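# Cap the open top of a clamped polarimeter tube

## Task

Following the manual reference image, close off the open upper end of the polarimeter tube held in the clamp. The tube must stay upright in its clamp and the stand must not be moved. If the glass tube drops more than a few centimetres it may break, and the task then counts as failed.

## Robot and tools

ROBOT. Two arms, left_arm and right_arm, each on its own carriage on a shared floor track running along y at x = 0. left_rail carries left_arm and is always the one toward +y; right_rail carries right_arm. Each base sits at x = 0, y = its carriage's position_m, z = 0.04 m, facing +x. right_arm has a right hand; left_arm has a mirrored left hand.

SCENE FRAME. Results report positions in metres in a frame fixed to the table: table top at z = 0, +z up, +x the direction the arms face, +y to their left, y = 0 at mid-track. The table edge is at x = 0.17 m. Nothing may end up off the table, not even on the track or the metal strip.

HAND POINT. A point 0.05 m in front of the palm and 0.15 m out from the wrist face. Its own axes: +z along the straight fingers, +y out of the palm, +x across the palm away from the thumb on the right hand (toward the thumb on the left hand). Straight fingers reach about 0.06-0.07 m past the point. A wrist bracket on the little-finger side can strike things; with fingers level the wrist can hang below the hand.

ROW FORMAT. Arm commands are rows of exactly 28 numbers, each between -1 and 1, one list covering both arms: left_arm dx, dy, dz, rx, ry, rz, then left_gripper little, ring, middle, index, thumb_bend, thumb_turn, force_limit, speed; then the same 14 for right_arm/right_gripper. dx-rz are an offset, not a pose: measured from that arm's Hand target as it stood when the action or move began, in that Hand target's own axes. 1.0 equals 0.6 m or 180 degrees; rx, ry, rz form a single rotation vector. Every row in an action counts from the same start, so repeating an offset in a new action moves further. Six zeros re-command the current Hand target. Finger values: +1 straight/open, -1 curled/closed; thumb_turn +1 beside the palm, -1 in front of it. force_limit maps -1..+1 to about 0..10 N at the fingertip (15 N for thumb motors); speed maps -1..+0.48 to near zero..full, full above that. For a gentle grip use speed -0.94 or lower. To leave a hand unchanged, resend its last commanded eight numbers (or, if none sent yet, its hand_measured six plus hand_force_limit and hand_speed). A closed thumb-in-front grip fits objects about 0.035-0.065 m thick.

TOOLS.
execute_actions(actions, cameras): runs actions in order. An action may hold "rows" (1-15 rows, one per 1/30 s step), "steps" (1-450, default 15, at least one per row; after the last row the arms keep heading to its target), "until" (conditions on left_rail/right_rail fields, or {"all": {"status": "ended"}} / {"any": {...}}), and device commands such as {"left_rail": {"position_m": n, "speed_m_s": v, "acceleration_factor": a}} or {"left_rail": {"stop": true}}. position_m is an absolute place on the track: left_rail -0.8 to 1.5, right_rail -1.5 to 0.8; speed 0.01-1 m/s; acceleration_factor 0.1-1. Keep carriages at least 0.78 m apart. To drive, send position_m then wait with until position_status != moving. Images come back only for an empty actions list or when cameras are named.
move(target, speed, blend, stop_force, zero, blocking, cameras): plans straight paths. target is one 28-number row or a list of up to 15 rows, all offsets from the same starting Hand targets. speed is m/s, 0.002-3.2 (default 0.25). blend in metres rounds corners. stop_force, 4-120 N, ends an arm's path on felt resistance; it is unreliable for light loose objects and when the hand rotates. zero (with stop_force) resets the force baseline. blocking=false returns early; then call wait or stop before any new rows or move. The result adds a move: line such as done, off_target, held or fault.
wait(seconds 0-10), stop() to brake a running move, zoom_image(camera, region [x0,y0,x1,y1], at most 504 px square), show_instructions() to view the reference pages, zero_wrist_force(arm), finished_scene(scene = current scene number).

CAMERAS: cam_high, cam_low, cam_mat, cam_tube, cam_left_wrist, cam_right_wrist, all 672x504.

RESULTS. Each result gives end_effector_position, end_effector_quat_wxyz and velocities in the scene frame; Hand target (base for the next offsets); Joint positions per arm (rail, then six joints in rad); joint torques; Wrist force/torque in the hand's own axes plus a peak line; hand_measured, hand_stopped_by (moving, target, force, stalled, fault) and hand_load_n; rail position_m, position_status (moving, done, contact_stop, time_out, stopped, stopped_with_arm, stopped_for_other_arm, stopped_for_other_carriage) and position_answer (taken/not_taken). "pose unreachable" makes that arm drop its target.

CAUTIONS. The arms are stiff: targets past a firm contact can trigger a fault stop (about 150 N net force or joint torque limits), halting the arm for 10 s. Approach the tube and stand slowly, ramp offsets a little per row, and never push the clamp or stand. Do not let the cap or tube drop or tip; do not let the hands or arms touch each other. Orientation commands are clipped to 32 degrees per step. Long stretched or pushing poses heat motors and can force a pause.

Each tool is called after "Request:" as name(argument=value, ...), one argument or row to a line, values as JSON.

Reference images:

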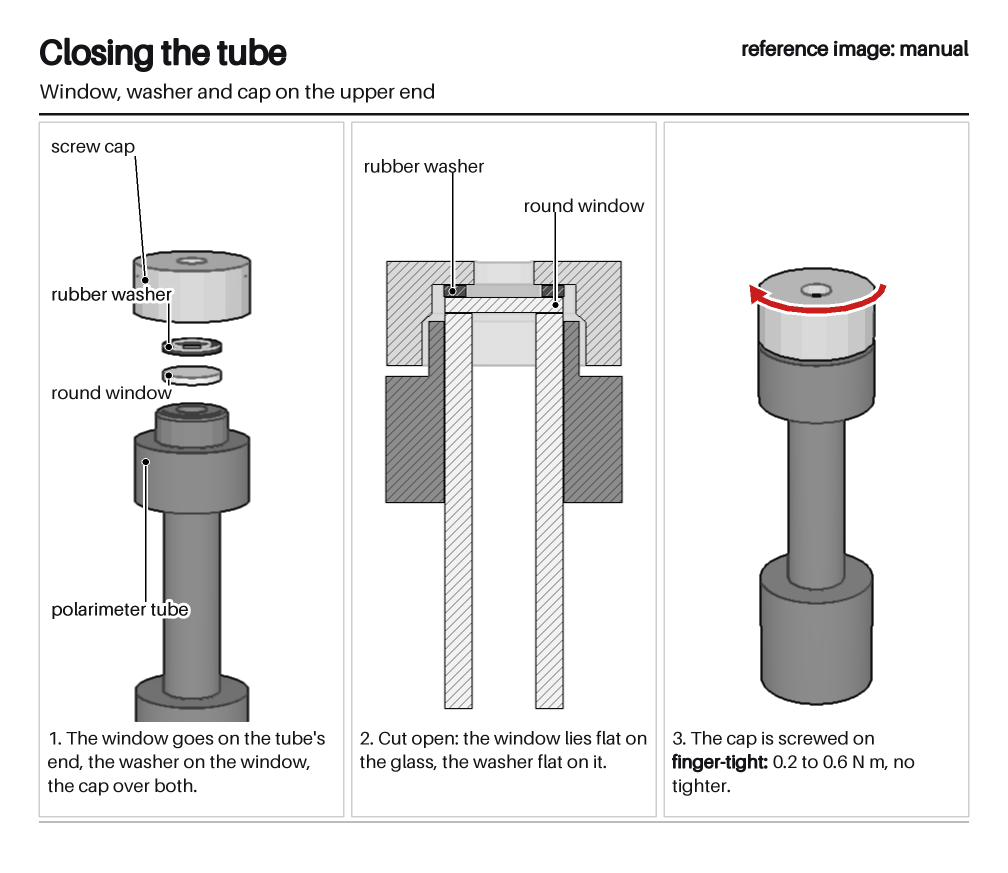

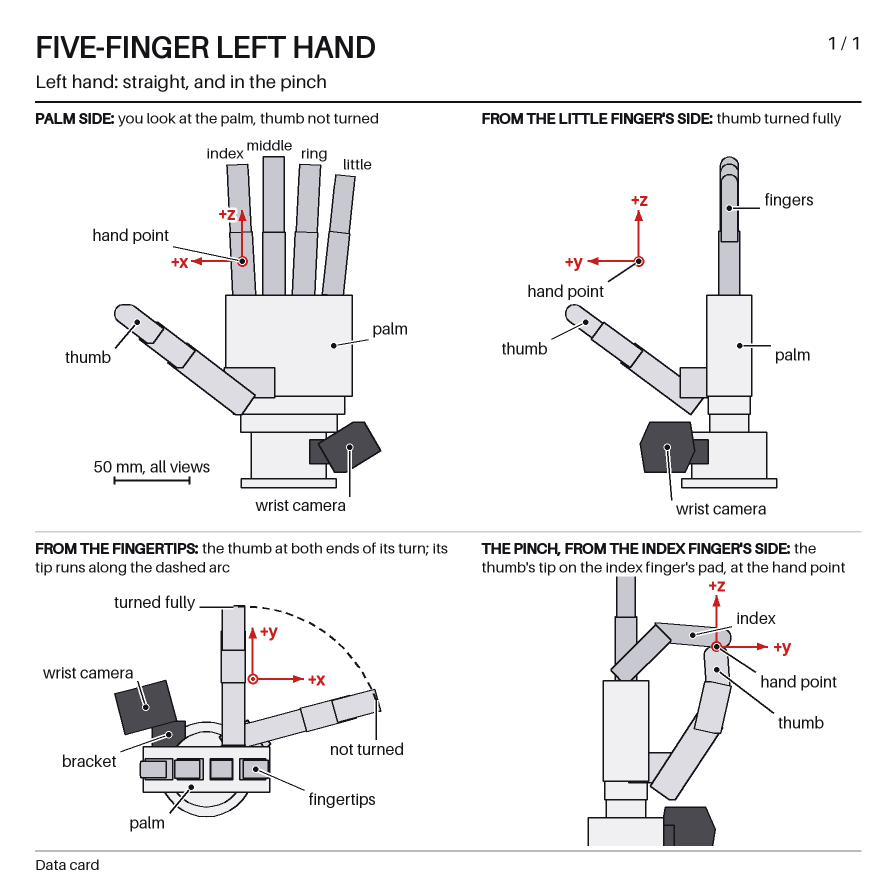

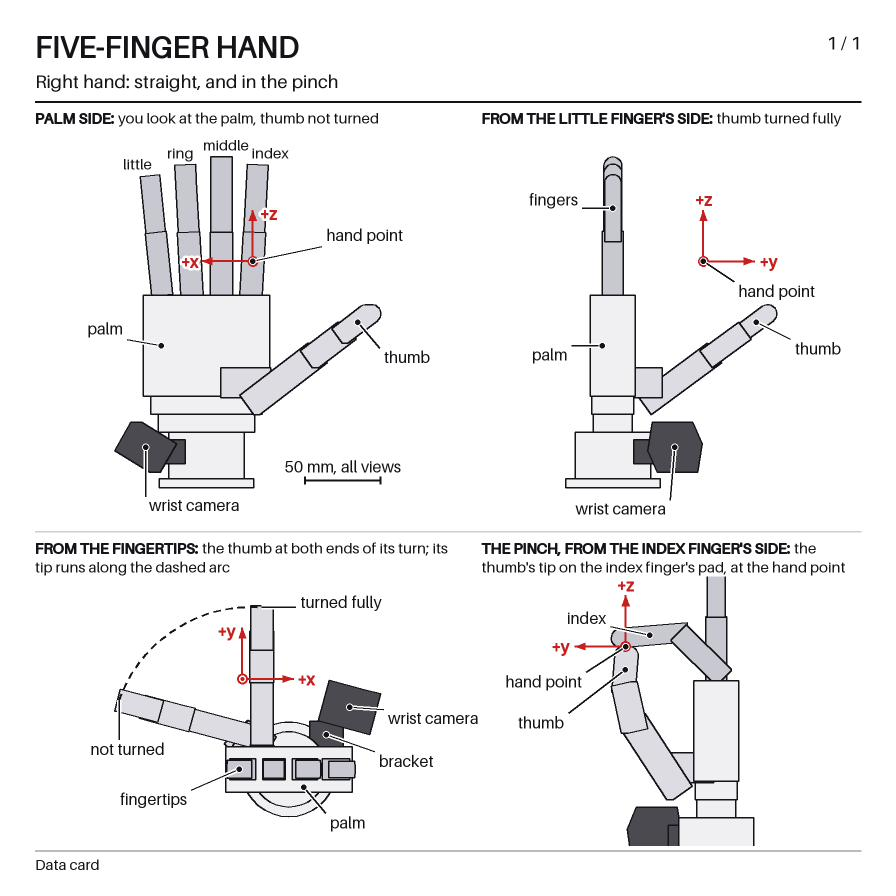

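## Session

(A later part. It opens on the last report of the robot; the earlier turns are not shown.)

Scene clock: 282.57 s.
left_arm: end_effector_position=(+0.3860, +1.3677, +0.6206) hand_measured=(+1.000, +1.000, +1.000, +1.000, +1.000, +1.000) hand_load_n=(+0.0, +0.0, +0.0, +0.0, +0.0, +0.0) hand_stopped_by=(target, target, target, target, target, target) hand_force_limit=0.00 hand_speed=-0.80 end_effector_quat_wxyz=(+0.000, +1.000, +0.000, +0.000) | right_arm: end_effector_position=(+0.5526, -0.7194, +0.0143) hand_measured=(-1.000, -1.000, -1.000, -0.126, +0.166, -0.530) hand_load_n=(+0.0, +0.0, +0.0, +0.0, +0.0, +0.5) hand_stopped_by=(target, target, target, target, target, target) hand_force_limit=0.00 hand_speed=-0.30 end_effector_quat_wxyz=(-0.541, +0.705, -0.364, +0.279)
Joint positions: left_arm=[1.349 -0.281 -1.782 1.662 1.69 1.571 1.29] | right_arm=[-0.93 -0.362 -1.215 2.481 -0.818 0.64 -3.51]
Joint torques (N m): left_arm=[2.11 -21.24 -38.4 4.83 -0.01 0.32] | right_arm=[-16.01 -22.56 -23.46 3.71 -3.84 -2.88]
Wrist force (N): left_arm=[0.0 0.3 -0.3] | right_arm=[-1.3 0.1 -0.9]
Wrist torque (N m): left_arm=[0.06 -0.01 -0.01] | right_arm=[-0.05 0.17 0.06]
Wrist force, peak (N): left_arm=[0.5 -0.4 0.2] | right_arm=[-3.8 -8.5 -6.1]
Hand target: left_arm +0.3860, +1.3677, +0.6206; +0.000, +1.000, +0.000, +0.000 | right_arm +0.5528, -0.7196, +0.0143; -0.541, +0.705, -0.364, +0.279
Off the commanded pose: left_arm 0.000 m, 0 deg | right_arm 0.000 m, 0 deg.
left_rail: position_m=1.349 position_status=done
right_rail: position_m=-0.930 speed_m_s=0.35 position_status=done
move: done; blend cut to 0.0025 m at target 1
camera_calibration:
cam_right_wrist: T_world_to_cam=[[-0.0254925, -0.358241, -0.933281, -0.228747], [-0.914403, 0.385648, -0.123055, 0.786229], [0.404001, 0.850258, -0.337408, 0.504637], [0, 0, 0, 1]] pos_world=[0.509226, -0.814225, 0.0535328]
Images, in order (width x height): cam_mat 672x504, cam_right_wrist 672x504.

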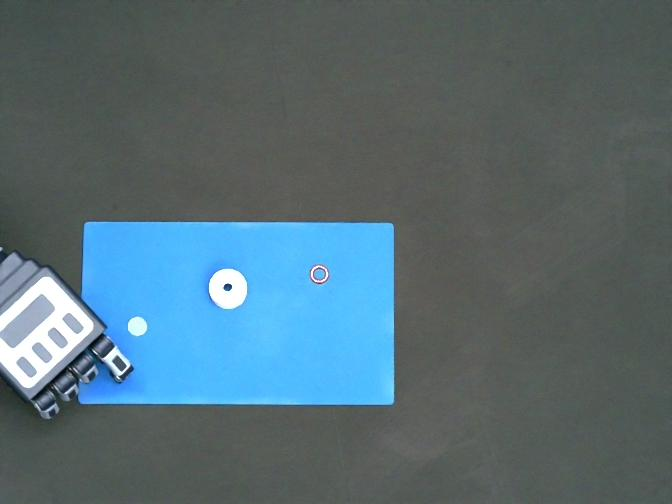

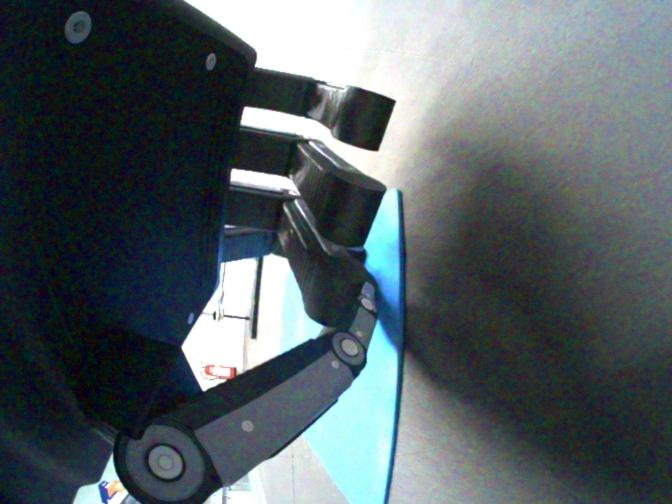

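Request:
move(
  target=[
    [0,0,0,0,0,0,1,1,1,1,1,1,0,-0.8,0,-0.0354,-0.0095,0,0,0,-1,-1,-1,-0.126,0.166,-0.53,0,-0.3],
    [0,0,0,0,0,0,1,1,1,1,1,1,0,-0.8,-0.1084,-0.0315,-0.0242,0,0,0,-1,-1,-1,-0.126,0.166,-0.53,0,-0.3],
  ],
  speed=0.15,
  blend=0.005,
)

Request:
move(
  target=[0,0,0,0,0,0,1,1,1,1,1,1,0,-0.8,0,0.0383,0.0103,0,0,0,-1,-1,-1,-0.126,0.166,-0.53,0,-0.3],
  speed=0.03,
  stop_force=5,
  cameras=["cam_mat", "cam_right_wrist"],
)

Request:
zoom_image(
  camera="cam_mat",
  region=[80, 250, 200, 370],
)

Scene clock: 302.47 s.
left_arm: end_effector_position=(+0.3860, +1.3677, +0.6206) hand_measured=(+1.000, +1.000, +1.000, +1.000, +1.000, +1.000) hand_load_n=(+0.0, +0.0, +0.0, +0.0, +0.0, +0.0) hand_stopped_by=(target, target, target, target, target, target) hand_force_limit=0.00 hand_speed=-0.80 end_effector_quat_wxyz=(+0.000, +1.000, +0.000, +0.000) | right_arm: end_effector_position=(+0.5078, -0.6720, +0.0363) hand_measured=(-1.000, -1.000, -1.000, -0.126, +0.166, -0.530) hand_load_n=(+0.0, +0.0, +0.0, +0.0, +0.0, +0.0) hand_stopped_by=(target, target, target, target, target, target) hand_force_limit=0.00 hand_speed=-0.30 end_effector_quat_wxyz=(-0.541, +0.705, -0.364, +0.279)
Joint positions: left_arm=[1.349 -0.281 -1.782 1.662 1.69 1.571 1.29] | right_arm=[-0.93 -0.261 -1.32 2.557 -0.839 0.732 -3.445]
Joint torques (N m): left_arm=[1.08 -20.85 -37.95 5.15 0.46 0.27] | right_arm=[17.63 -45.46 -5.74 -1.96 3.46 2.42]
Wrist force (N): left_arm=[0.2 -0.6 -0.2] | right_arm=[-0.4 0.6 -1.0]
Wrist torque (N m): left_arm=[-0.08 -0.03 0.03] | right_arm=[-0.02 0.05 -0.13]
Wrist force, peak (N): left_arm=[0.9 -0.2 -0.2] | right_arm=[-1.4 0.3 -1.6]
Hand target: left_arm +0.3860, +1.3677, +0.6206; +0.000, +1.000, +0.000, +0.000 | right_arm +0.5077, -0.6718, +0.0363; -0.541, +0.705, -0.364, +0.279
Off the commanded pose: left_arm 0.000 m, 0 deg | right_arm 0.000 m, 0 deg.
left_rail: position_m=1.349 position_status=done
right_rail: position_m=-0.930 speed_m_s=0.35 position_status=done
move: done

Scene clock: 304.40 s.
left_arm: end_effector_position=(+0.3860, +1.3677, +0.6206) hand_measured=(+1.000, +1.000, +1.000, +1.000, +1.000, +1.000) hand_load_n=(+0.0, +0.0, +0.0, +0.0, +0.0, +0.0) hand_stopped_by=(target, target, target, target, target, target) hand_force_limit=0.00 hand_speed=-0.80 end_effector_quat_wxyz=(+0.000, +1.000, +0.000, +0.000) | right_arm: end_effector_position=(+0.5076, -0.6718, +0.0137) hand_measured=(-1.000, -1.000, -1.000, -0.126, +0.166, -0.530) hand_load_n=(+0.0, +0.0, +0.0, +0.0, -1.0, +0.0) hand_stopped_by=(target, target, target, target, target, target) hand_force_limit=0.00 hand_speed=-0.30 end_effector_quat_wxyz=(-0.541, +0.705, -0.364, +0.279)
Joint positions: left_arm=[1.349 -0.281 -1.782 1.662 1.69 1.571 1.29] | right_arm=[-0.93 -0.261 -1.256 2.562 -0.908 0.732 -3.445]
Joint torques (N m): left_arm=[0.77 -21.63 -37.01 4.58 0 0.14] | right_arm=[9.52 -45.8 -8.82 3.7 2.68 -0.2]
Wrist force (N): left_arm=[0.1 0.0 0.0] | right_arm=[0.0 -3.7 -2.8]
Wrist torque (N m): left_arm=[0.00 -0.01 0.00] | right_arm=[-0.06 -0.03 -0.13]
Wrist force, peak (N): left_arm=[0.3 -0.5 -0.1] | right_arm=[-1.0 -11.9 -6.1]
Hand target: left_arm +0.3860, +1.3677, +0.6206; +0.000, +1.000, +0.000, +0.000 | right_arm +0.5077, -0.6719, +0.0137; -0.541, +0.705, -0.364, +0.279 (not the last commanded pose)
Off the commanded pose: left_arm 0.000 m, 0 deg | right_arm 0.001 m, 0 deg.
left_rail: position_m=1.349 position_status=done
right_rail: position_m=-0.930 speed_m_s=0.35 position_status=done
move: contact (right_arm)
camera_calibration:
cam_right_wrist: T_world_to_cam=[[-0.0255347, -0.358417, -0.933212, -0.21352], [-0.914451, 0.385536, -0.123051, 0.726587], [0.40389, 0.850235, -0.337599, 0.482186], [0, 0, 0, 1]] pos_world=[0.464225, -0.766626, 0.0529328]
Images, in order (width x height): cam_mat 672x504, cam_right_wrist 672x504.

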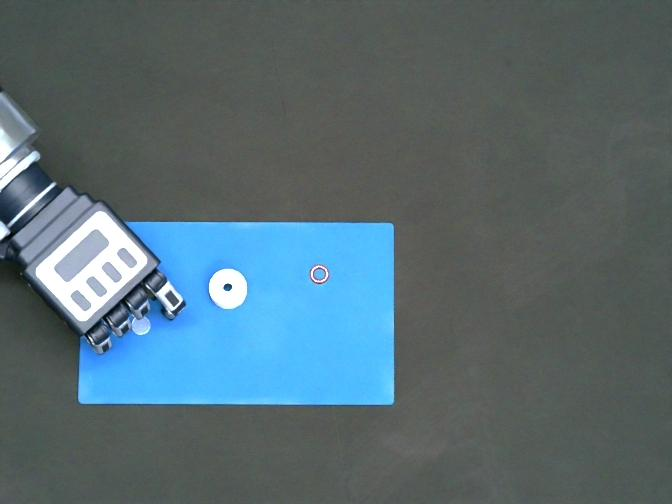

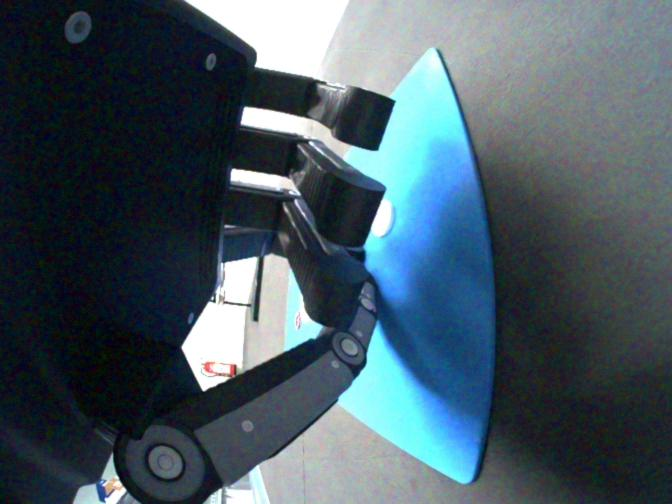

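Scaled by 4.200 from the camera's 672x504 image, which has a finer 960x720 frame.

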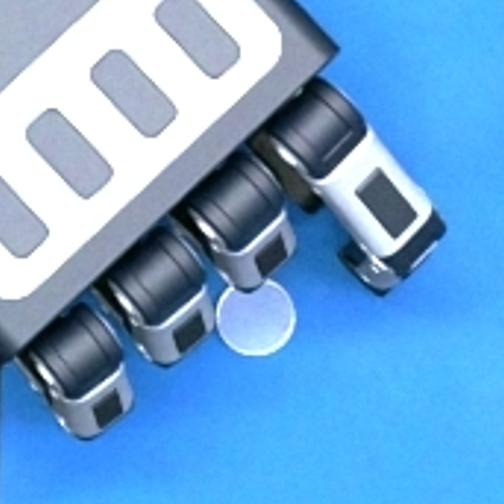

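Request:
move(
  target=[
    [0,0,0,0,0,0,1,1,1,1,1,1,0,-0.8,0.0208,0.0006,0.0002,0,0,0,-1,-1,-1,-0.126,0.166,-0.53,0,-0.3],
    [0,0,0,0,0,0,1,1,1,1,1,1,0,-0.8,0.0689,-0.0013,0.0076,0,0,0,-1,-1,-1,-0.126,0.166,-0.53,0,-0.3],
  ],
  speed=0.025,
  blend=0.003,
  cameras=["cam_mat", "cam_right_wrist"],
)

Request:
zoom_image(
  camera="cam_mat",
  region=[70, 290, 190, 410],
)

Scene clock: 329.73 s.
left_arm: end_effector_position=(+0.3860, +1.3677, +0.6206) hand_measured=(+1.000, +1.000, +1.000, +1.000, +1.000, +1.000) hand_load_n=(+0.0, +0.0, +0.0, +0.0, +0.0, +0.0) hand_stopped_by=(target, target, target, target, target, target) hand_force_limit=0.00 hand_speed=-0.80 end_effector_quat_wxyz=(+0.000, +1.000, +0.000, +0.000) | right_arm: end_effector_position=(+0.5352, -0.7027, +0.0133) hand_measured=(-1.000, -1.000, -1.000, -0.126, +0.166, -0.530) hand_load_n=(+0.0, +0.0, +0.0, -1.5, -1.5, +3.5) hand_stopped_by=(target, target, target, target, target, target) hand_force_limit=0.00 hand_speed=-0.30 end_effector_quat_wxyz=(-0.541, +0.705, -0.364, +0.279)
Joint positions: left_arm=[1.349 -0.281 -1.782 1.662 1.69 1.571 1.29] | right_arm=[-0.93 -0.332 -1.229 2.515 -0.853 0.668 -3.489]
Joint torques (N m): left_arm=[-1.39 -22.06 -36.33 4.9 0.29 0.29] | right_arm=[-19.69 -13.51 -31.63 1.14 2.53 -4.2]
Wrist force (N): left_arm=[0.5 -0.2 -0.1] | right_arm=[-17.7 -16.5 -7.7]
Wrist torque (N m): left_arm=[-0.02 -0.07 0.03] | right_arm=[-0.03 -0.03 0.23]
Wrist force, peak (N): left_arm=[0.5 0.6 -0.2] | right_arm=[-17.9 -21.0 -15.1]
Hand target: left_arm +0.3860, +1.3677, +0.6206; +0.000, +1.000, +0.000, +0.000 | right_arm +0.5354, -0.7029, +0.0133; -0.541, +0.705, -0.364, +0.279
Off the commanded pose: left_arm 0.000 m, 0 deg | right_arm 0.000 m, 0 deg.
left_rail: position_m=1.349 position_status=done
right_rail: position_m=-0.930 speed_m_s=0.35 position_status=done
move: done
camera_calibration:
cam_right_wrist: T_world_to_cam=[[-0.0255347, -0.358417, -0.933212, -0.224231], [-0.914451, 0.385536, -0.123051, 0.763559], [0.40389, 0.850235, -0.337599, 0.497131], [0, 0, 0, 1]] pos_world=[0.491725, -0.797426, 0.0525328]
Images, in order (width x height): cam_mat 672x504, cam_right_wrist 672x504.

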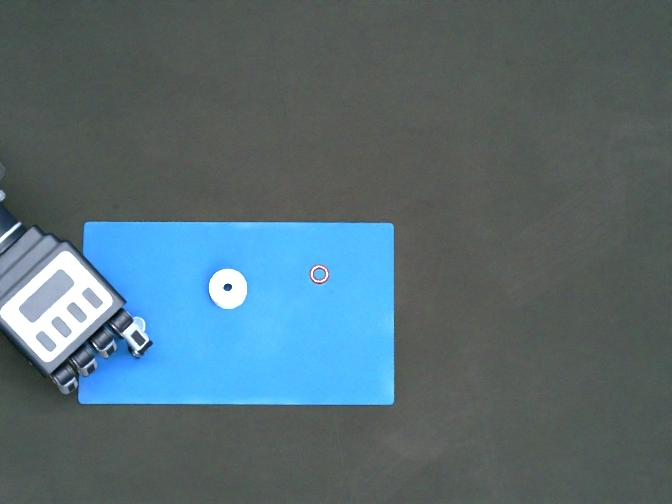

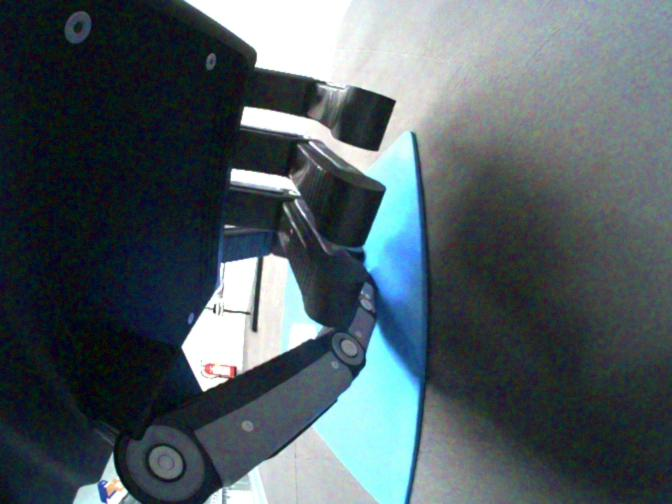

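Scaled by 4.200 from the camera's 672x504 image, which has a finer 960x720 frame.

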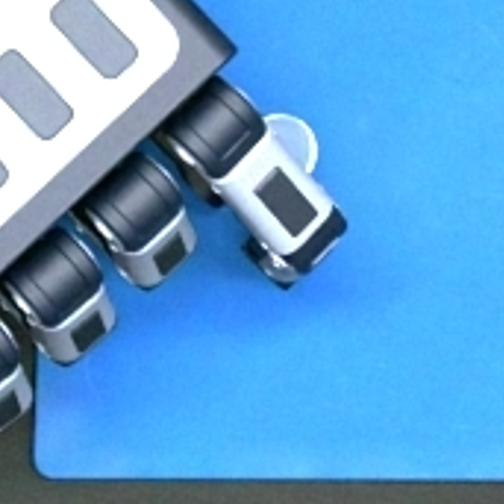

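Request:
zoom_image(
  camera="cam_right_wrist",
  region=[290, 170, 450, 350],
)

Scaled by 2.800 from the camera's 672x504 image, which has a finer 960x720 frame.

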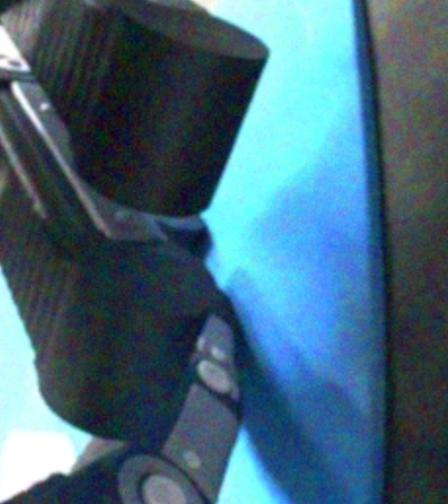

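Request:
move(
  target=[
    [0,0,0,0,0,0,1,1,1,1,1,1,0,-0.8,0,-0.0386,-0.0104,0,0,0,-1,-1,-1,-0.126,0.166,-0.53,0,-0.3],
    [0,0,0,0,0,0,1,1,1,1,1,1,0,-0.8,-0.0708,-0.0364,-0.0192,0,0,0,-1,-1,-1,-0.126,0.166,-0.53,0,-0.3],
    [0,0,0,0,0,0,1,1,1,1,1,1,0,-0.8,-0.0708,-0.0364,-0.0192,0,0,0,-1,-1,-1,-0.126,0.8,0.3,0,-0.3],
  ],
  speed=0.15,
  blend=[0.005,0,0],
)

Request:
move(
  target=[0,0,0,0,0,0,1,1,1,1,1,1,0,-0.8,0,0.0402,0.0108,0,0,0,-1,-1,-1,-0.126,0.8,0.3,0,-0.3],
  speed=0.02,
  stop_force=4,
)

Scene clock: 399.20 s.
left_arm: end_effector_position=(+0.3860, +1.3677, +0.6206) hand_measured=(+1.000, +1.000, +1.000, +1.000, +1.000, +1.000) hand_load_n=(+0.0, +0.0, +0.0, +0.0, +0.0, +0.0) hand_stopped_by=(target, target, target, target, target, target) hand_force_limit=0.00 hand_speed=-0.80 end_effector_quat_wxyz=(+0.000, +1.000, +0.000, +0.000) | right_arm: end_effector_position=(+0.5063, -0.6714, +0.0374) hand_measured=(-1.000, -1.000, -1.000, -0.126, +0.800, +0.300) hand_load_n=(+0.0, +0.0, +0.0, +0.0, +0.0, +0.0) hand_stopped_by=(target, target, target, target, target, target) hand_force_limit=0.00 hand_speed=-0.30 end_effector_quat_wxyz=(-0.541, +0.705, -0.364, +0.279)
Joint positions: left_arm=[1.349 -0.281 -1.782 1.662 1.69 1.571 1.29] | right_arm=[-0.93 -0.261 -1.324 2.559 -0.836 0.732 -3.445]
Joint torques (N m): left_arm=[-1.22 -21.45 -36.47 5.35 0.12 0.38] | right_arm=[14.04 -46.6 -5.88 -2.22 2.86 2.6]
Wrist force (N): left_arm=[0.3 -0.1 0.0] | right_arm=[0.6 0.5 -0.9]
Wrist torque (N m): left_arm=[-0.01 -0.05 0.02] | right_arm=[-0.06 -0.11 -0.08]
Wrist force, peak (N): left_arm=[0.7 0.3 0.0] | right_arm=[-18.1 -16.9 -7.8]
Hand target: left_arm +0.3860, +1.3677, +0.6206; +0.000, +1.000, +0.000, +0.000 | right_arm +0.5063, -0.6714, +0.0374; -0.541, +0.705, -0.364, +0.279
Off the commanded pose: left_arm 0.000 m, 0 deg | right_arm 0.000 m, 0 deg.
left_rail: position_m=1.349 position_status=done
right_rail: position_m=-0.930 speed_m_s=0.35 position_status=done
move: done

Scene clock: 401.50 s.
left_arm: end_effector_position=(+0.3860, +1.3677, +0.6206) hand_measured=(+1.000, +1.000, +1.000, +1.000, +1.000, +1.000) hand_load_n=(+0.0, +0.0, +0.0, +0.0, +0.0, +0.0) hand_stopped_by=(target, target, target, target, target, target) hand_force_limit=0.00 hand_speed=-0.80 end_effector_quat_wxyz=(+0.000, +1.000, +0.000, +0.000) | right_arm: end_effector_position=(+0.5063, -0.6714, +0.0169) hand_measured=(-1.000, -1.000, -1.000, -0.126, +0.800, +0.300) hand_load_n=(+0.0, +0.0, +0.0, +0.0, -1.0, +2.0) hand_stopped_by=(target, target, target, target, target, target) hand_force_limit=0.00 hand_speed=-0.30 end_effector_quat_wxyz=(-0.541, +0.705, -0.364, +0.279)
Joint positions: left_arm=[1.349 -0.281 -1.782 1.662 1.69 1.571 1.29] | right_arm=[-0.93 -0.261 -1.266 2.564 -0.899 0.732 -3.445]
Joint torques (N m): left_arm=[0.34 -25.62 -36.49 5.18 0.31 0.5] | right_arm=[-3.04 -46.47 -17.88 3.93 0.4 -1.77]
Wrist force (N): left_arm=[0.1 -0.2 -0.1] | right_arm=[1.5 -3.4 -2.8]
Wrist torque (N m): left_arm=[-0.02 -0.02 0.01] | right_arm=[-0.19 -0.19 0.03]
Wrist force, peak (N): left_arm=[0.7 -0.1 -0.2] | right_arm=[3.4 -7.1 -5.5]
Hand target: left_arm +0.3860, +1.3677, +0.6206; +0.000, +1.000, +0.000, +0.000 | right_arm +0.5063, -0.6714, +0.0169; -0.541, +0.705, -0.364, +0.279 (not the last commanded pose)
Off the commanded pose: left_arm 0.000 m, 0 deg | right_arm 0.004 m, 0 deg.
left_rail: position_m=1.349 position_status=done
right_rail: position_m=-0.930 speed_m_s=0.35 position_status=done
move: contact (right_arm)

Request:
move(
  target=[
    [0,0,0,0,0,0,1,1,1,1,1,1,0,-0.8,0,-0.0161,-0.0043,0,0,0,-1,-1,-1,-0.126,0.8,0.3,0,-0.3],
    [0,0,0,0,0,0,1,1,1,1,1,1,0,-0.8,0,-0.0161,-0.0043,0,0,0,-1,-1,-1,-0.126,0.9,1,0,0],
  ],
  speed=0.15,
)

Request:
move(
  target=[0,0,0,0,0,0,1,1,1,1,1,1,0,-0.8,0,0.0241,0.0065,0,0,0,-1,-1,-1,-0.126,0.9,1,0,0],
  speed=0.02,
  stop_force=4,
)

Request:
move(
  target=[
    [0,0,0,0,0,0,1,1,1,1,1,1,0,-0.8,0,-0.0161,-0.0043,0,0,0,-1,-1,-1,-0.126,0.9,1,0,0],
    [0,0,0,0,0,0,1,1,1,1,1,1,0,-0.8,0,-0.0161,-0.0043,0,0,0,-1,-1,-1,0.4,0.166,-0.53,0,0],
  ],
  speed=0.15,
)

Request:
move(
  target=[0,0,0,0,0,0,1,1,1,1,1,1,0,-0.8,0,0.0241,0.0065,0,0,0,-1,-1,-1,0.4,0.166,-0.53,0,0],
  speed=0.02,
  stop_force=4,
)

Scene clock: 410.97 s.
left_arm: end_effector_position=(+0.3860, +1.3677, +0.6206) hand_measured=(+1.000, +1.000, +1.000, +1.000, +1.000, +1.000) hand_load_n=(+0.0, +0.0, +0.0, +0.0, +0.0, +0.0) hand_stopped_by=(target, target, target, target, target, target) hand_force_limit=0.00 hand_speed=-0.80 end_effector_quat_wxyz=(+0.000, +1.000, +0.000, +0.000) | right_arm: end_effector_position=(+0.5063, -0.6714, +0.0269) hand_measured=(-1.000, -1.000, -1.000, -0.126, +0.900, +1.000) hand_load_n=(+0.0, +0.0, +0.0, +0.0, +0.0, +0.0) hand_stopped_by=(target, target, target, target, target, target) hand_force_limit=0.00 hand_speed=0.00 end_effector_quat_wxyz=(-0.541, +0.705, -0.364, +0.279)
Joint positions: left_arm=[1.349 -0.281 -1.782 1.662 1.69 1.571 1.29] | right_arm=[-0.93 -0.261 -1.295 2.562 -0.868 0.733 -3.445]
Joint torques (N m): left_arm=[-1.13 -26.3 -36.58 5.38 0.5 0.27] | right_arm=[-6.08 -46.68 -22.52 3.4 2.43 -2.27]
Wrist force (N): left_arm=[0.3 0.0 -0.2] | right_arm=[0.5 0.1 -0.6]
Wrist torque (N m): left_arm=[0.01 -0.05 0.01] | right_arm=[-0.11 -0.10 -0.11]
Wrist force, peak (N): left_arm=[0.6 -0.7 -0.1] | right_arm=[2.3 -4.1 -3.2]
Hand target: left_arm +0.3860, +1.3677, +0.6206; +0.000, +1.000, +0.000, +0.000 | right_arm +0.5063, -0.6714, +0.0269; -0.541, +0.705, -0.364, +0.279
Off the commanded pose: left_arm 0.000 m, 0 deg | right_arm 0.000 m, 0 deg.
left_rail: position_m=1.349 position_status=done
right_rail: position_m=-0.930 speed_m_s=0.35 position_status=done
move: done

Scene clock: 412.87 s.
left_arm: end_effector_position=(+0.3860, +1.3677, +0.6206) hand_measured=(+1.000, +1.000, +1.000, +1.000, +1.000, +1.000) hand_load_n=(+0.0, +0.0, +0.0, +0.0, +0.0, +0.0) hand_stopped_by=(target, target, target, target, target, target) hand_force_limit=0.00 hand_speed=-0.80 end_effector_quat_wxyz=(+0.000, +1.000, +0.000, +0.000) | right_arm: end_effector_position=(+0.5063, -0.6714, +0.0137) hand_measured=(-1.000, -1.000, -1.000, -0.126, +0.900, +1.000) hand_load_n=(+0.0, +0.0, +0.0, +0.0, +0.0, +0.0) hand_stopped_by=(target, target, target, target, target, target) hand_force_limit=0.00 hand_speed=0.00 end_effector_quat_wxyz=(-0.541, +0.705, -0.364, +0.279)
Joint positions: left_arm=[1.349 -0.281 -1.782 1.662 1.69 1.571 1.29] | right_arm=[-0.93 -0.261 -1.257 2.564 -0.909 0.733 -3.445]
Joint torques (N m): left_arm=[1.03 -23.95 -36.58 5.59 0.1 0.31] | right_arm=[-5.88 -47.96 -12.08 3.81 2.16 -2.03]
Wrist force (N): left_arm=[0.1 -0.1 0.0] | right_arm=[0.2 -3.6 -1.8]
Wrist torque (N m): left_arm=[-0.02 -0.01 0.01] | right_arm=[-0.07 -0.04 -0.12]
Wrist force, peak (N): left_arm=[0.3 -0.1 -0.5] | right_arm=[-0.4 -13.5 -5.6]
Hand target: left_arm +0.3860, +1.3677, +0.6206; +0.000, +1.000, +0.000, +0.000 | right_arm +0.5063, -0.6714, +0.0137; -0.541, +0.705, -0.364, +0.279 (not the last commanded pose)
Off the commanded pose: left_arm 0.000 m, 0 deg | right_arm 0.002 m, 0 deg.
left_rail: position_m=1.349 position_status=done
right_rail: position_m=-0.930 speed_m_s=0.35 position_status=done
move: contact (right_arm)

Scene clock: 414.80 s.
left_arm: end_effector_position=(+0.3860, +1.3677, +0.6206) hand_measured=(+1.000, +1.000, +1.000, +1.000, +1.000, +1.000) hand_load_n=(+0.0, +0.0, +0.0, +0.0, +0.0, +0.0) hand_stopped_by=(target, target, target, target, target, target) hand_force_limit=0.00 hand_speed=-0.80 end_effector_quat_wxyz=(+0.000, +1.000, +0.000, +0.000) | right_arm: end_effector_position=(+0.5063, -0.6714, +0.0237) hand_measured=(-1.000, -1.000, -1.000, +0.400, +0.166, -0.530) hand_load_n=(+0.0, +0.0, +0.0, +0.0, +0.0, +0.0) hand_stopped_by=(target, target, target, target, target, target) hand_force_limit=0.00 hand_speed=0.00 end_effector_quat_wxyz=(-0.541, +0.705, -0.364, +0.279)
Joint positions: left_arm=[1.349 -0.281 -1.782 1.662 1.69 1.571 1.29] | right_arm=[-0.93 -0.261 -1.286 2.562 -0.878 0.733 -3.445]
Joint torques (N m): left_arm=[0.93 -21.99 -37.23 5.36 0.4 0.21] | right_arm=[14.79 -48.29 -20.24 3.15 2.52 -2.7]
Wrist force (N): left_arm=[0.2 0.0 -0.3] | right_arm=[-0.1 0.0 -0.4]
Wrist torque (N m): left_arm=[0.01 -0.04 0.01] | right_arm=[-0.16 -0.02 -0.12]
Wrist force, peak (N): left_arm=[0.3 0.1 -0.6] | right_arm=[0.3 -3.6 -2.3]
Hand target: left_arm +0.3860, +1.3677, +0.6206; +0.000, +1.000, +0.000, +0.000 | right_arm +0.5063, -0.6714, +0.0237; -0.541, +0.705, -0.364, +0.279
Off the commanded pose: left_arm 0.000 m, 0 deg | right_arm 0.000 m, 0 deg.
left_rail: position_m=1.349 position_status=done
right_rail: position_m=-0.930 speed_m_s=0.35 position_status=done
move: done

Scene clock: 416.63 s.
left_arm: end_effector_position=(+0.3860, +1.3677, +0.6206) hand_measured=(+1.000, +1.000, +1.000, +1.000, +1.000, +1.000) hand_load_n=(+0.0, +0.0, +0.0, +0.0, +0.0, +0.0) hand_stopped_by=(target, target, target, target, target, target) hand_force_limit=0.00 hand_speed=-0.80 end_effector_quat_wxyz=(+0.000, +1.000, +0.000, +0.000) | right_arm: end_effector_position=(+0.5063, -0.6714, +0.0133) hand_measured=(-1.000, -1.000, -1.000, +0.400, +0.164, -0.530) hand_load_n=(+0.0, +0.0, +0.0, +0.0, -3.0, +0.0) hand_stopped_by=(target, target, target, target, target, target) hand_force_limit=0.00 hand_speed=0.00 end_effector_quat_wxyz=(-0.541, +0.705, -0.364, +0.279)
Joint positions: left_arm=[1.349 -0.281 -1.782 1.662 1.69 1.571 1.29] | right_arm=[-0.93 -0.261 -1.256 2.564 -0.909 0.733 -3.445]
Joint torques (N m): left_arm=[0.55 -24.56 -37.09 5.53 0.28 -0.13] | right_arm=[8.98 -45.64 -20.06 3.86 2.01 -2.47]
Wrist force (N): left_arm=[0.1 0.0 -0.1] | right_arm=[0.6 -2.4 -2.8]
Wrist torque (N m): left_arm=[0.02 -0.03 0.01] | right_arm=[-0.16 -0.09 -0.06]
Wrist force, peak (N): left_arm=[0.5 -0.6 -0.3] | right_arm=[0.0 -9.4 -8.9]
Hand target: left_arm +0.3860, +1.3677, +0.6206; +0.000, +1.000, +0.000, +0.000 | right_arm +0.5063, -0.6714, +0.0133; -0.541, +0.705, -0.364, +0.279 (not the last commanded pose)
Off the commanded pose: left_arm 0.000 m, 0 deg | right_arm 0.005 m, 0 deg.
left_rail: position_m=1.349 position_status=done
right_rail: position_m=-0.930 speed_m_s=0.35 position_status=done
move: contact (right_arm)

Request:
move(
  target=[
    [0,0,0,0,0,0,1,1,1,1,1,1,0,-0.8,0,-0.0269,-0.0072,0,0,0,-1,-1,-1,0.4,0.166,-0.53,0,0],
    [0,0,0,0,0,0,1,1,1,1,1,1,0,-0.8,0.0116,-0.0218,-0.0262,0,-0.0585,-0.0157,-1,-1,-1,-0.126,0.166,-0.53,0,0],
  ],
  speed=0.12,
  cameras=["cam_mat"],
)

Request:
zoom_image(
  camera="cam_mat",
  region=[80, 250, 200, 370],
)

Scene clock: 454.60 s.
left_arm: end_effector_position=(+0.3860, +1.3677, +0.6206) hand_measured=(+1.000, +1.000, +1.000, +1.000, +1.000, +1.000) hand_load_n=(+0.0, +0.0, +0.0, +0.0, +0.0, +0.0) hand_stopped_by=(target, target, target, target, target, target) hand_force_limit=0.00 hand_speed=-0.80 end_effector_quat_wxyz=(+0.000, +1.000, +0.000, +0.000) | right_arm: end_effector_position=(+0.5007, -0.6839, +0.0300) hand_measured=(-1.000, -1.000, -1.000, -0.126, +0.166, -0.530) hand_load_n=(+0.0, +0.0, +0.0, +0.0, -0.5, +0.0) hand_stopped_by=(target, target, target, target, target, target) hand_force_limit=0.00 hand_speed=0.00 end_effector_quat_wxyz=(-0.565, +0.737, -0.295, +0.226)
Joint positions: left_arm=[1.349 -0.281 -1.782 1.662 1.69 1.571 1.29] | right_arm=[-0.93 -0.368 -1.232 2.484 -0.642 0.47 -3.699]
Joint torques (N m): left_arm=[-0.17 -24.18 -35.95 6.36 0.14 0.13] | right_arm=[-12.59 -19.73 -22.42 4.5 -4.84 -2.83]
Wrist force (N): left_arm=[0.4 -0.3 -0.4] | right_arm=[-0.3 -0.1 -0.6]
Wrist torque (N m): left_arm=[-0.02 -0.08 0.03] | right_arm=[-0.12 0.04 0.08]
Wrist force, peak (N): left_arm=[0.7 -0.1 -0.6] | right_arm=[0.5 -5.1 -3.7]
Hand target: left_arm +0.3860, +1.3677, +0.6206; +0.000, +1.000, +0.000, +0.000 | right_arm +0.5007, -0.6839, +0.0300; -0.565, +0.737, -0.295, +0.226
Off the commanded pose: left_arm 0.000 m, 0 deg | right_arm 0.000 m, 0 deg.
left_rail: position_m=1.349 position_status=done
right_rail: position_m=-0.930 speed_m_s=0.35 position_status=done
move: done
Images, in order (width x height): cam_mat 672x504.

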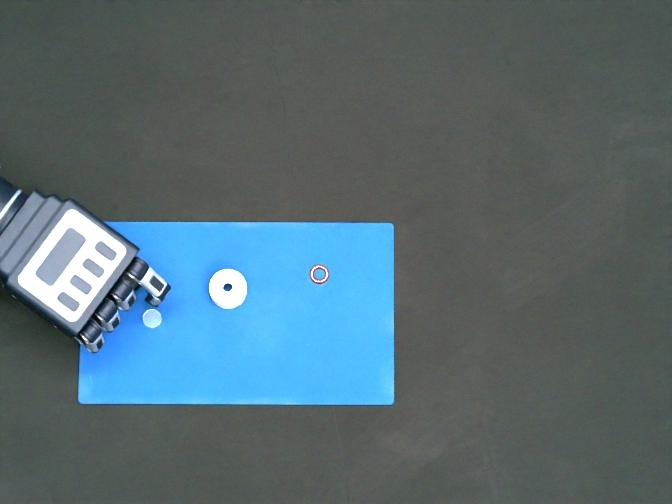

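Scaled by 4.200 from the camera's 672x504 image, which has a finer 960x720 frame.

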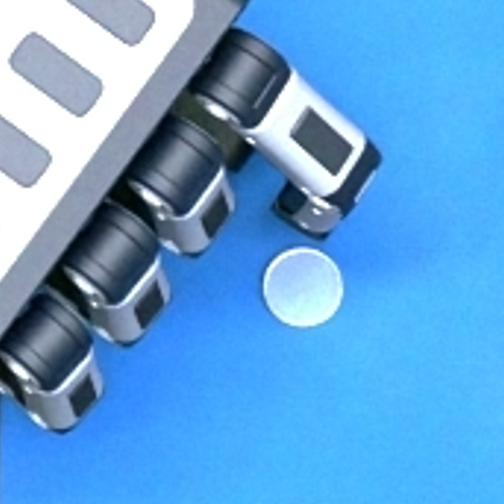

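Request:
move(
  target=[0,0,0,0,0,0,1,1,1,1,1,1,0,-0.8,-0.0179,-0.0031,0.0115,0,0.0258,0.0069,-1,-1,-1,-0.126,0.166,-0.53,0,0],
  speed=0.1,
)

Request:
move(
  target=[0,0,0,0,0,0,1,1,1,1,1,1,0,-0.8,0,0.0290,0.0078,0,0,0,-1,-1,-1,-0.126,0.166,-0.53,0,0],
  speed=0.02,
  stop_force=4,
  cameras=["cam_mat"],
)

Request:
zoom_image(
  camera="cam_mat",
  region=[90, 240, 210, 360],
)

Scene clock: 481.97 s.
left_arm: end_effector_position=(+0.3860, +1.3677, +0.6206) hand_measured=(+1.000, +1.000, +1.000, +1.000, +1.000, +1.000) hand_load_n=(+0.0, +0.0, +0.0, +0.0, +0.0, +0.0) hand_stopped_by=(target, target, target, target, target, target) hand_force_limit=0.00 hand_speed=-0.80 end_effector_quat_wxyz=(+0.000, +1.000, +0.000, +0.000) | right_arm: end_effector_position=(+0.4979, -0.6713, +0.0301) hand_measured=(-1.000, -1.000, -1.000, -0.126, +0.166, -0.530) hand_load_n=(+0.0, +0.0, +0.0, +0.0, +0.0, +0.0) hand_stopped_by=(target, target, target, target, target, target) hand_force_limit=0.00 hand_speed=0.00 end_effector_quat_wxyz=(-0.555, +0.724, -0.326, +0.250)
Joint positions: left_arm=[1.349 -0.281 -1.782 1.662 1.69 1.571 1.29] | right_arm=[-0.93 -0.31 -1.277 2.534 -0.772 0.591 -3.554]
Joint torques (N m): left_arm=[1.95 -25.57 -35.37 5.65 -0.09 0.17] | right_arm=[15.68 -47.04 -3.59 -2.01 3.41 2.58]
Wrist force (N): left_arm=[0.4 -0.1 -0.1] | right_arm=[0.0 0.6 -0.7]
Wrist torque (N m): left_arm=[-0.02 -0.06 0.03] | right_arm=[-0.03 -0.01 -0.11]
Wrist force, peak (N): left_arm=[0.6 -0.5 -0.4] | right_arm=[-0.3 0.5 -1.3]
Hand target: left_arm +0.3860, +1.3677, +0.6206; +0.000, +1.000, +0.000, +0.000 | right_arm +0.4979, -0.6713, +0.0300; -0.555, +0.724, -0.326, +0.250
Off the commanded pose: left_arm 0.000 m, 0 deg | right_arm 0.000 m, 0 deg.
left_rail: position_m=1.349 position_status=done
right_rail: position_m=-0.930 speed_m_s=0.35 position_status=done
move: done

Scene clock: 484.00 s.
left_arm: end_effector_position=(+0.3860, +1.3677, +0.6206) hand_measured=(+1.000, +1.000, +1.000, +1.000, +1.000, +1.000) hand_load_n=(+0.0, +0.0, +0.0, +0.0, +0.0, +0.0) hand_stopped_by=(target, target, target, target, target, target) hand_force_limit=0.00 hand_speed=-0.80 end_effector_quat_wxyz=(+0.000, +1.000, +0.000, +0.000) | right_arm: end_effector_position=(+0.4978, -0.6713, +0.0138) hand_measured=(-1.000, -1.000, -1.000, -0.126, +0.166, -0.530) hand_load_n=(+0.0, +0.0, +0.0, +0.0, -1.0, +0.0) hand_stopped_by=(target, target, target, target, target, target) hand_force_limit=0.00 hand_speed=0.00 end_effector_quat_wxyz=(-0.555, +0.724, -0.326, +0.250)
Joint positions: left_arm=[1.349 -0.281 -1.782 1.662 1.69 1.571 1.29] | right_arm=[-0.93 -0.31 -1.233 2.537 -0.82 0.592 -3.554]
Joint torques (N m): left_arm=[-0.63 -25.39 -34.56 5.73 0.44 0.11] | right_arm=[12.16 -47.78 -12.2 4.08 2.94 1.08]
Wrist force (N): left_arm=[0.1 -0.3 -0.1] | right_arm=[0.1 -3.1 -2.4]
Wrist torque (N m): left_arm=[-0.03 -0.03 0.01] | right_arm=[-0.13 0.01 -0.14]
Wrist force, peak (N): left_arm=[0.4 0.1 -0.4] | right_arm=[-0.4 -15.3 -6.6]
Hand target: left_arm +0.3860, +1.3677, +0.6206; +0.000, +1.000, +0.000, +0.000 | right_arm +0.4978, -0.6713, +0.0138; -0.555, +0.724, -0.326, +0.250 (not the last commanded pose)
Off the commanded pose: left_arm 0.000 m, 0 deg | right_arm 0.002 m, 0 deg.
left_rail: position_m=1.349 position_status=done
right_rail: position_m=-0.930 speed_m_s=0.35 position_status=done
move: contact (right_arm)
Images, in order (width x height): cam_mat 672x504.

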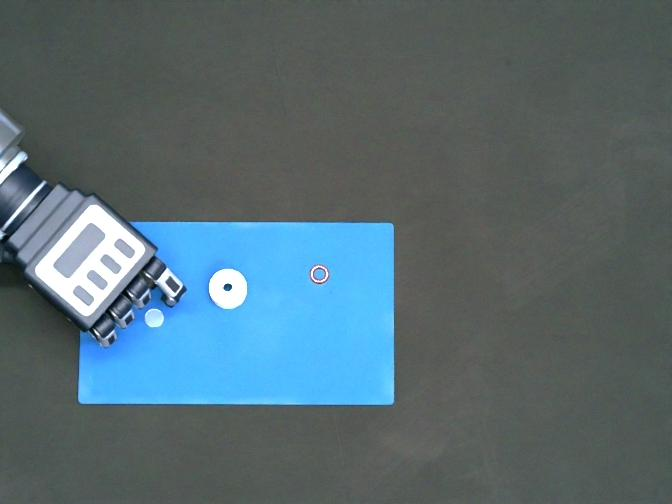

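Scaled by 4.200 from the camera's 672x504 image, which has a finer 960x720 frame.

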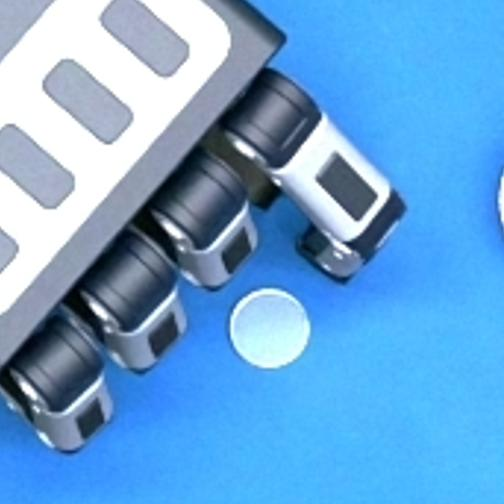

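Request:
move(
  target=[0,0,0,0,0,0,1,1,1,1,1,1,0,-0.8,0.045,0.0003,0.0001,0,0,0,-1,-1,-1,-0.126,0.166,-0.53,0,0],
  speed=0.03,
  cameras=["cam_mat"],
)

Request:
zoom_image(
  camera="cam_mat",
  region=[80, 260, 200, 380],
)

Scene clock: 501.07 s.
left_arm: end_effector_position=(+0.3860, +1.3677, +0.6206) hand_measured=(+1.000, +1.000, +1.000, +1.000, +1.000, +1.000) hand_load_n=(+0.0, +0.0, +0.0, +0.0, +0.0, +0.0) hand_stopped_by=(target, target, target, target, target, target) hand_force_limit=0.00 hand_speed=-0.80 end_effector_quat_wxyz=(+0.000, +1.000, +0.000, +0.000) | right_arm: end_effector_position=(+0.5156, -0.6914, +0.0136) hand_measured=(-1.000, -1.000, -1.000, -0.126, +0.166, -0.530) hand_load_n=(+0.0, +0.0, +0.0, +0.5, -1.5, +2.0) hand_stopped_by=(target, target, target, target, target, target) hand_force_limit=0.00 hand_speed=0.00 end_effector_quat_wxyz=(-0.555, +0.724, -0.326, +0.250)
Joint positions: left_arm=[1.349 -0.281 -1.782 1.662 1.69 1.571 1.29] | right_arm=[-0.93 -0.353 -1.213 2.503 -0.774 0.554 -3.592]
Joint torques (N m): left_arm=[1.45 -23.63 -35.56 5.64 0.56 0.66] | right_arm=[-16.06 -17.43 -26 2.26 -0.33 -3.63]
Wrist force (N): left_arm=[0.3 0.1 -0.2] | right_arm=[-9.1 -9.5 -3.5]
Wrist torque (N m): left_arm=[0.03 -0.05 0.01] | right_arm=[-0.07 -0.11 0.21]
Wrist force, peak (N): left_arm=[0.6 -0.2 -0.5] | right_arm=[-9.9 -9.2 -3.3]
Hand target: left_arm +0.3860, +1.3677, +0.6206; +0.000, +1.000, +0.000, +0.000 | right_arm +0.5157, -0.6915, +0.0136; -0.555, +0.724, -0.326, +0.250
Off the commanded pose: left_arm 0.000 m, 0 deg | right_arm 0.000 m, 0 deg.
left_rail: position_m=1.349 position_status=done
right_rail: position_m=-0.930 speed_m_s=0.35 position_status=done
move: done
Images, in order (width x height): cam_mat 672x504.

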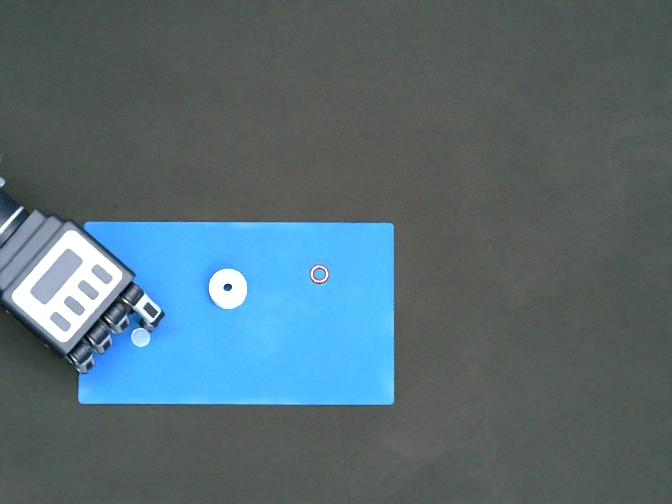

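Scaled by 4.200 from the camera's 672x504 image, which has a finer 960x720 frame.

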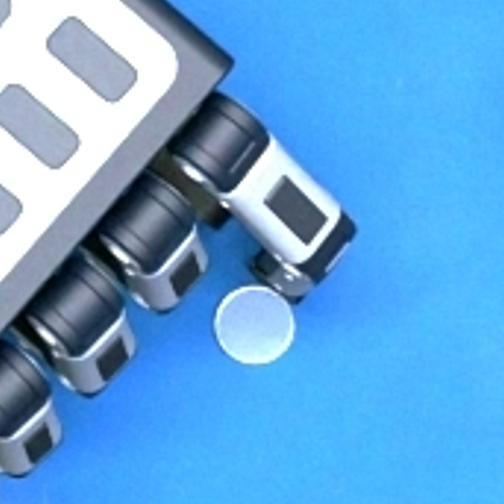

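Request:
move(
  target=[
    [0,0,0,0,0,0,1,1,1,1,1,1,0,-0.8,0.0267,-0.0002,-0.0008,0,0.0258,0.0069,-1,-1,-1,-0.126,0.166,-0.53,0,0],
    [0,0,0,0,0,0,1,1,1,1,1,1,0,-0.8,0.0837,0.0010,-0.0054,0,0.0258,0.0069,-1,-1,-1,-0.126,0.166,-0.53,0,0],
  ],
  speed=0.03,
  blend=0.003,
  cameras=["cam_mat"],
)

Request:
zoom_image(
  camera="cam_mat",
  region=[50, 310, 170, 430],
)

Scene clock: 529.17 s.
left_arm: end_effector_position=(+0.3860, +1.3677, +0.6206) hand_measured=(+1.000, +1.000, +1.000, +1.000, +1.000, +1.000) hand_load_n=(+0.0, -0.5, +0.0, +0.0, +0.0, +0.0) hand_stopped_by=(target, target, target, target, target, target) hand_force_limit=0.00 hand_speed=-0.80 end_effector_quat_wxyz=(+0.000, +1.000, +0.000, +0.000) | right_arm: end_effector_position=(+0.5465, -0.7312, +0.0139) hand_measured=(-1.000, -1.000, -1.000, -0.126, +0.166, -0.530) hand_load_n=(+0.0, +0.0, +0.0, +0.0, -0.5, +1.5) hand_stopped_by=(target, target, target, target, target, target) hand_force_limit=0.00 hand_speed=0.00 end_effector_quat_wxyz=(-0.544, +0.709, -0.356, +0.273)
Joint positions: left_arm=[1.349 -0.281 -1.782 1.662 1.69 1.571 1.29] | right_arm=[-0.93 -0.409 -1.207 2.481 -0.779 0.579 -3.566]
Joint torques (N m): left_arm=[-0.48 -25.31 -34.78 5.82 0.64 0.1] | right_arm=[-14.41 -22.51 -23.61 3.27 -2.83 -3.46]
Wrist force (N): left_arm=[0.0 -0.3 -0.2] | right_arm=[-4.2 -2.7 -1.8]
Wrist torque (N m): left_arm=[-0.04 0.01 0.00] | right_arm=[0.03 0.18 0.09]
Wrist force, peak (N): left_arm=[0.7 0.2 0.0] | right_arm=[-11.2 -11.0 -3.4]
Hand target: left_arm +0.3860, +1.3677, +0.6206; +0.000, +1.000, +0.000, +0.000 | right_arm +0.5465, -0.7313, +0.0139; -0.544, +0.709, -0.356, +0.273
Off the commanded pose: left_arm 0.000 m, 0 deg | right_arm 0.000 m, 0 deg.
left_rail: position_m=1.349 position_status=done
right_rail: position_m=-0.930 speed_m_s=0.35 position_status=done
move: done
Images, in order (width x height): cam_mat 672x504.

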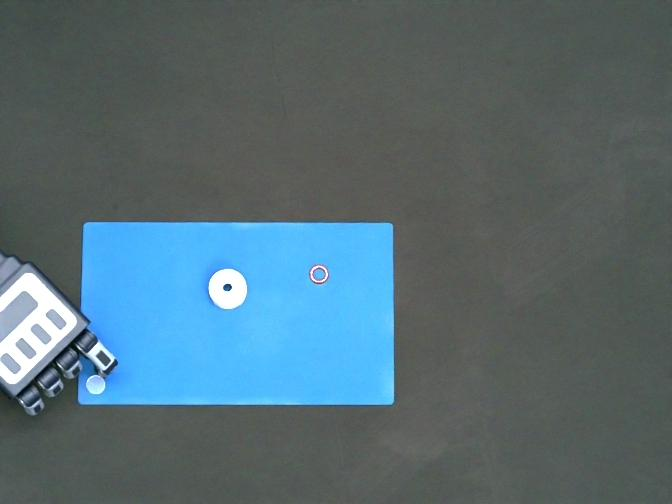

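Scaled by 4.200 from the camera's 672x504 image, which has a finer 960x720 frame.

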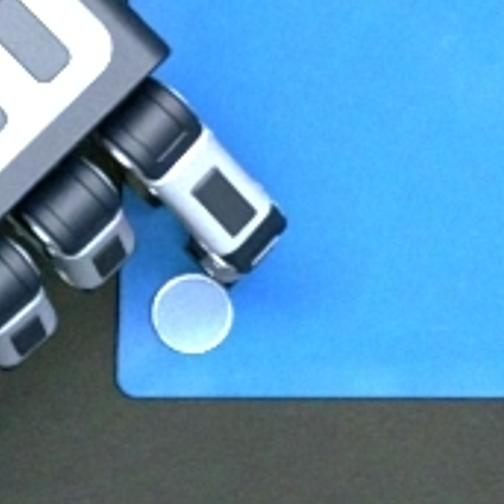

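Request:
move(
  target=[0,0,0,0,0,0,1,1,1,1,1,1,0,-0.8,0.0290,-0.0002,0.0007,0,0,0,-1,-1,-1,-0.126,0.166,-0.53,0,0],
  speed=0.03,
  cameras=["cam_mat"],
)

Request:
zoom_image(
  camera="cam_mat",
  region=[40, 350, 120, 430],
)

Scene clock: 546.33 s.
left_arm: end_effector_position=(+0.3860, +1.3677, +0.6206) hand_measured=(+1.000, +1.000, +1.000, +1.000, +1.000, +1.000) hand_load_n=(+0.0, +0.0, +0.0, +0.0, +0.0, +0.0) hand_stopped_by=(target, target, target, target, target, target) hand_force_limit=0.00 hand_speed=-0.80 end_effector_quat_wxyz=(+0.000, +1.000, +0.000, +0.000) | right_arm: end_effector_position=(+0.5572, -0.7449, +0.0139) hand_measured=(-1.000, -1.000, -1.000, -0.126, +0.166, -0.530) hand_load_n=(+0.0, +0.0, +0.0, +0.0, +0.0, +0.0) hand_stopped_by=(target, target, target, target, target, target) hand_force_limit=0.00 hand_speed=0.00 end_effector_quat_wxyz=(-0.544, +0.709, -0.356, +0.273)
Joint positions: left_arm=[1.349 -0.281 -1.782 1.662 1.69 1.571 1.29] | right_arm=[-0.93 -0.433 -1.194 2.457 -0.75 0.558 -3.588]
Joint torques (N m): left_arm=[-1.42 -26.16 -35.69 6.05 0.73 -0.14] | right_arm=[-13.48 -18.97 -24.66 4.76 -3.04 -3.34]
Wrist force (N): left_arm=[0.1 -0.1 -0.2] | right_arm=[-3.2 -2.4 -1.7]
Wrist torque (N m): left_arm=[-0.01 -0.02 0.01] | right_arm=[-0.01 0.14 0.06]
Wrist force, peak (N): left_arm=[0.7 -0.3 -0.4] | right_arm=[-4.1 -3.5 -2.4]
Hand target: left_arm +0.3860, +1.3677, +0.6206; +0.000, +1.000, +0.000, +0.000 | right_arm +0.5573, -0.7450, +0.0139; -0.544, +0.709, -0.356, +0.273
Off the commanded pose: left_arm 0.000 m, 0 deg | right_arm 0.000 m, 0 deg.
left_rail: position_m=1.349 position_status=done
right_rail: position_m=-0.930 speed_m_s=0.35 position_status=done
move: done
Images, in order (width x height): cam_mat 672x504.

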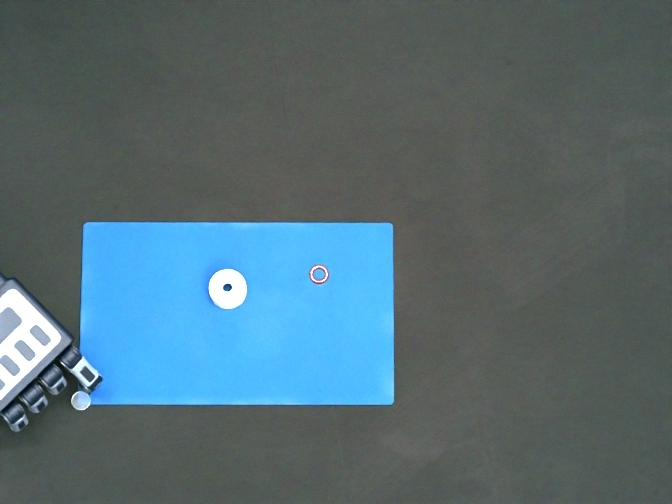

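Scaled by 6.300 from the camera's 672x504 image, which has a finer 960x720 frame.

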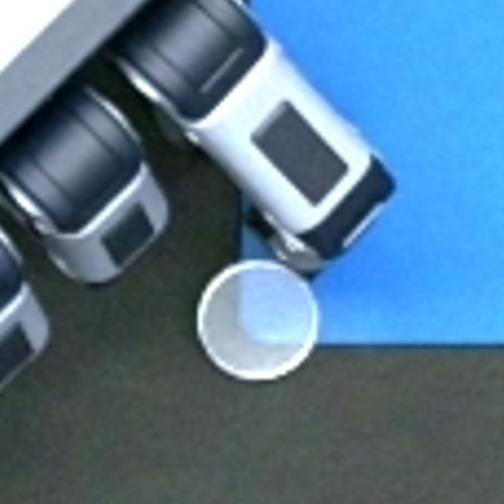

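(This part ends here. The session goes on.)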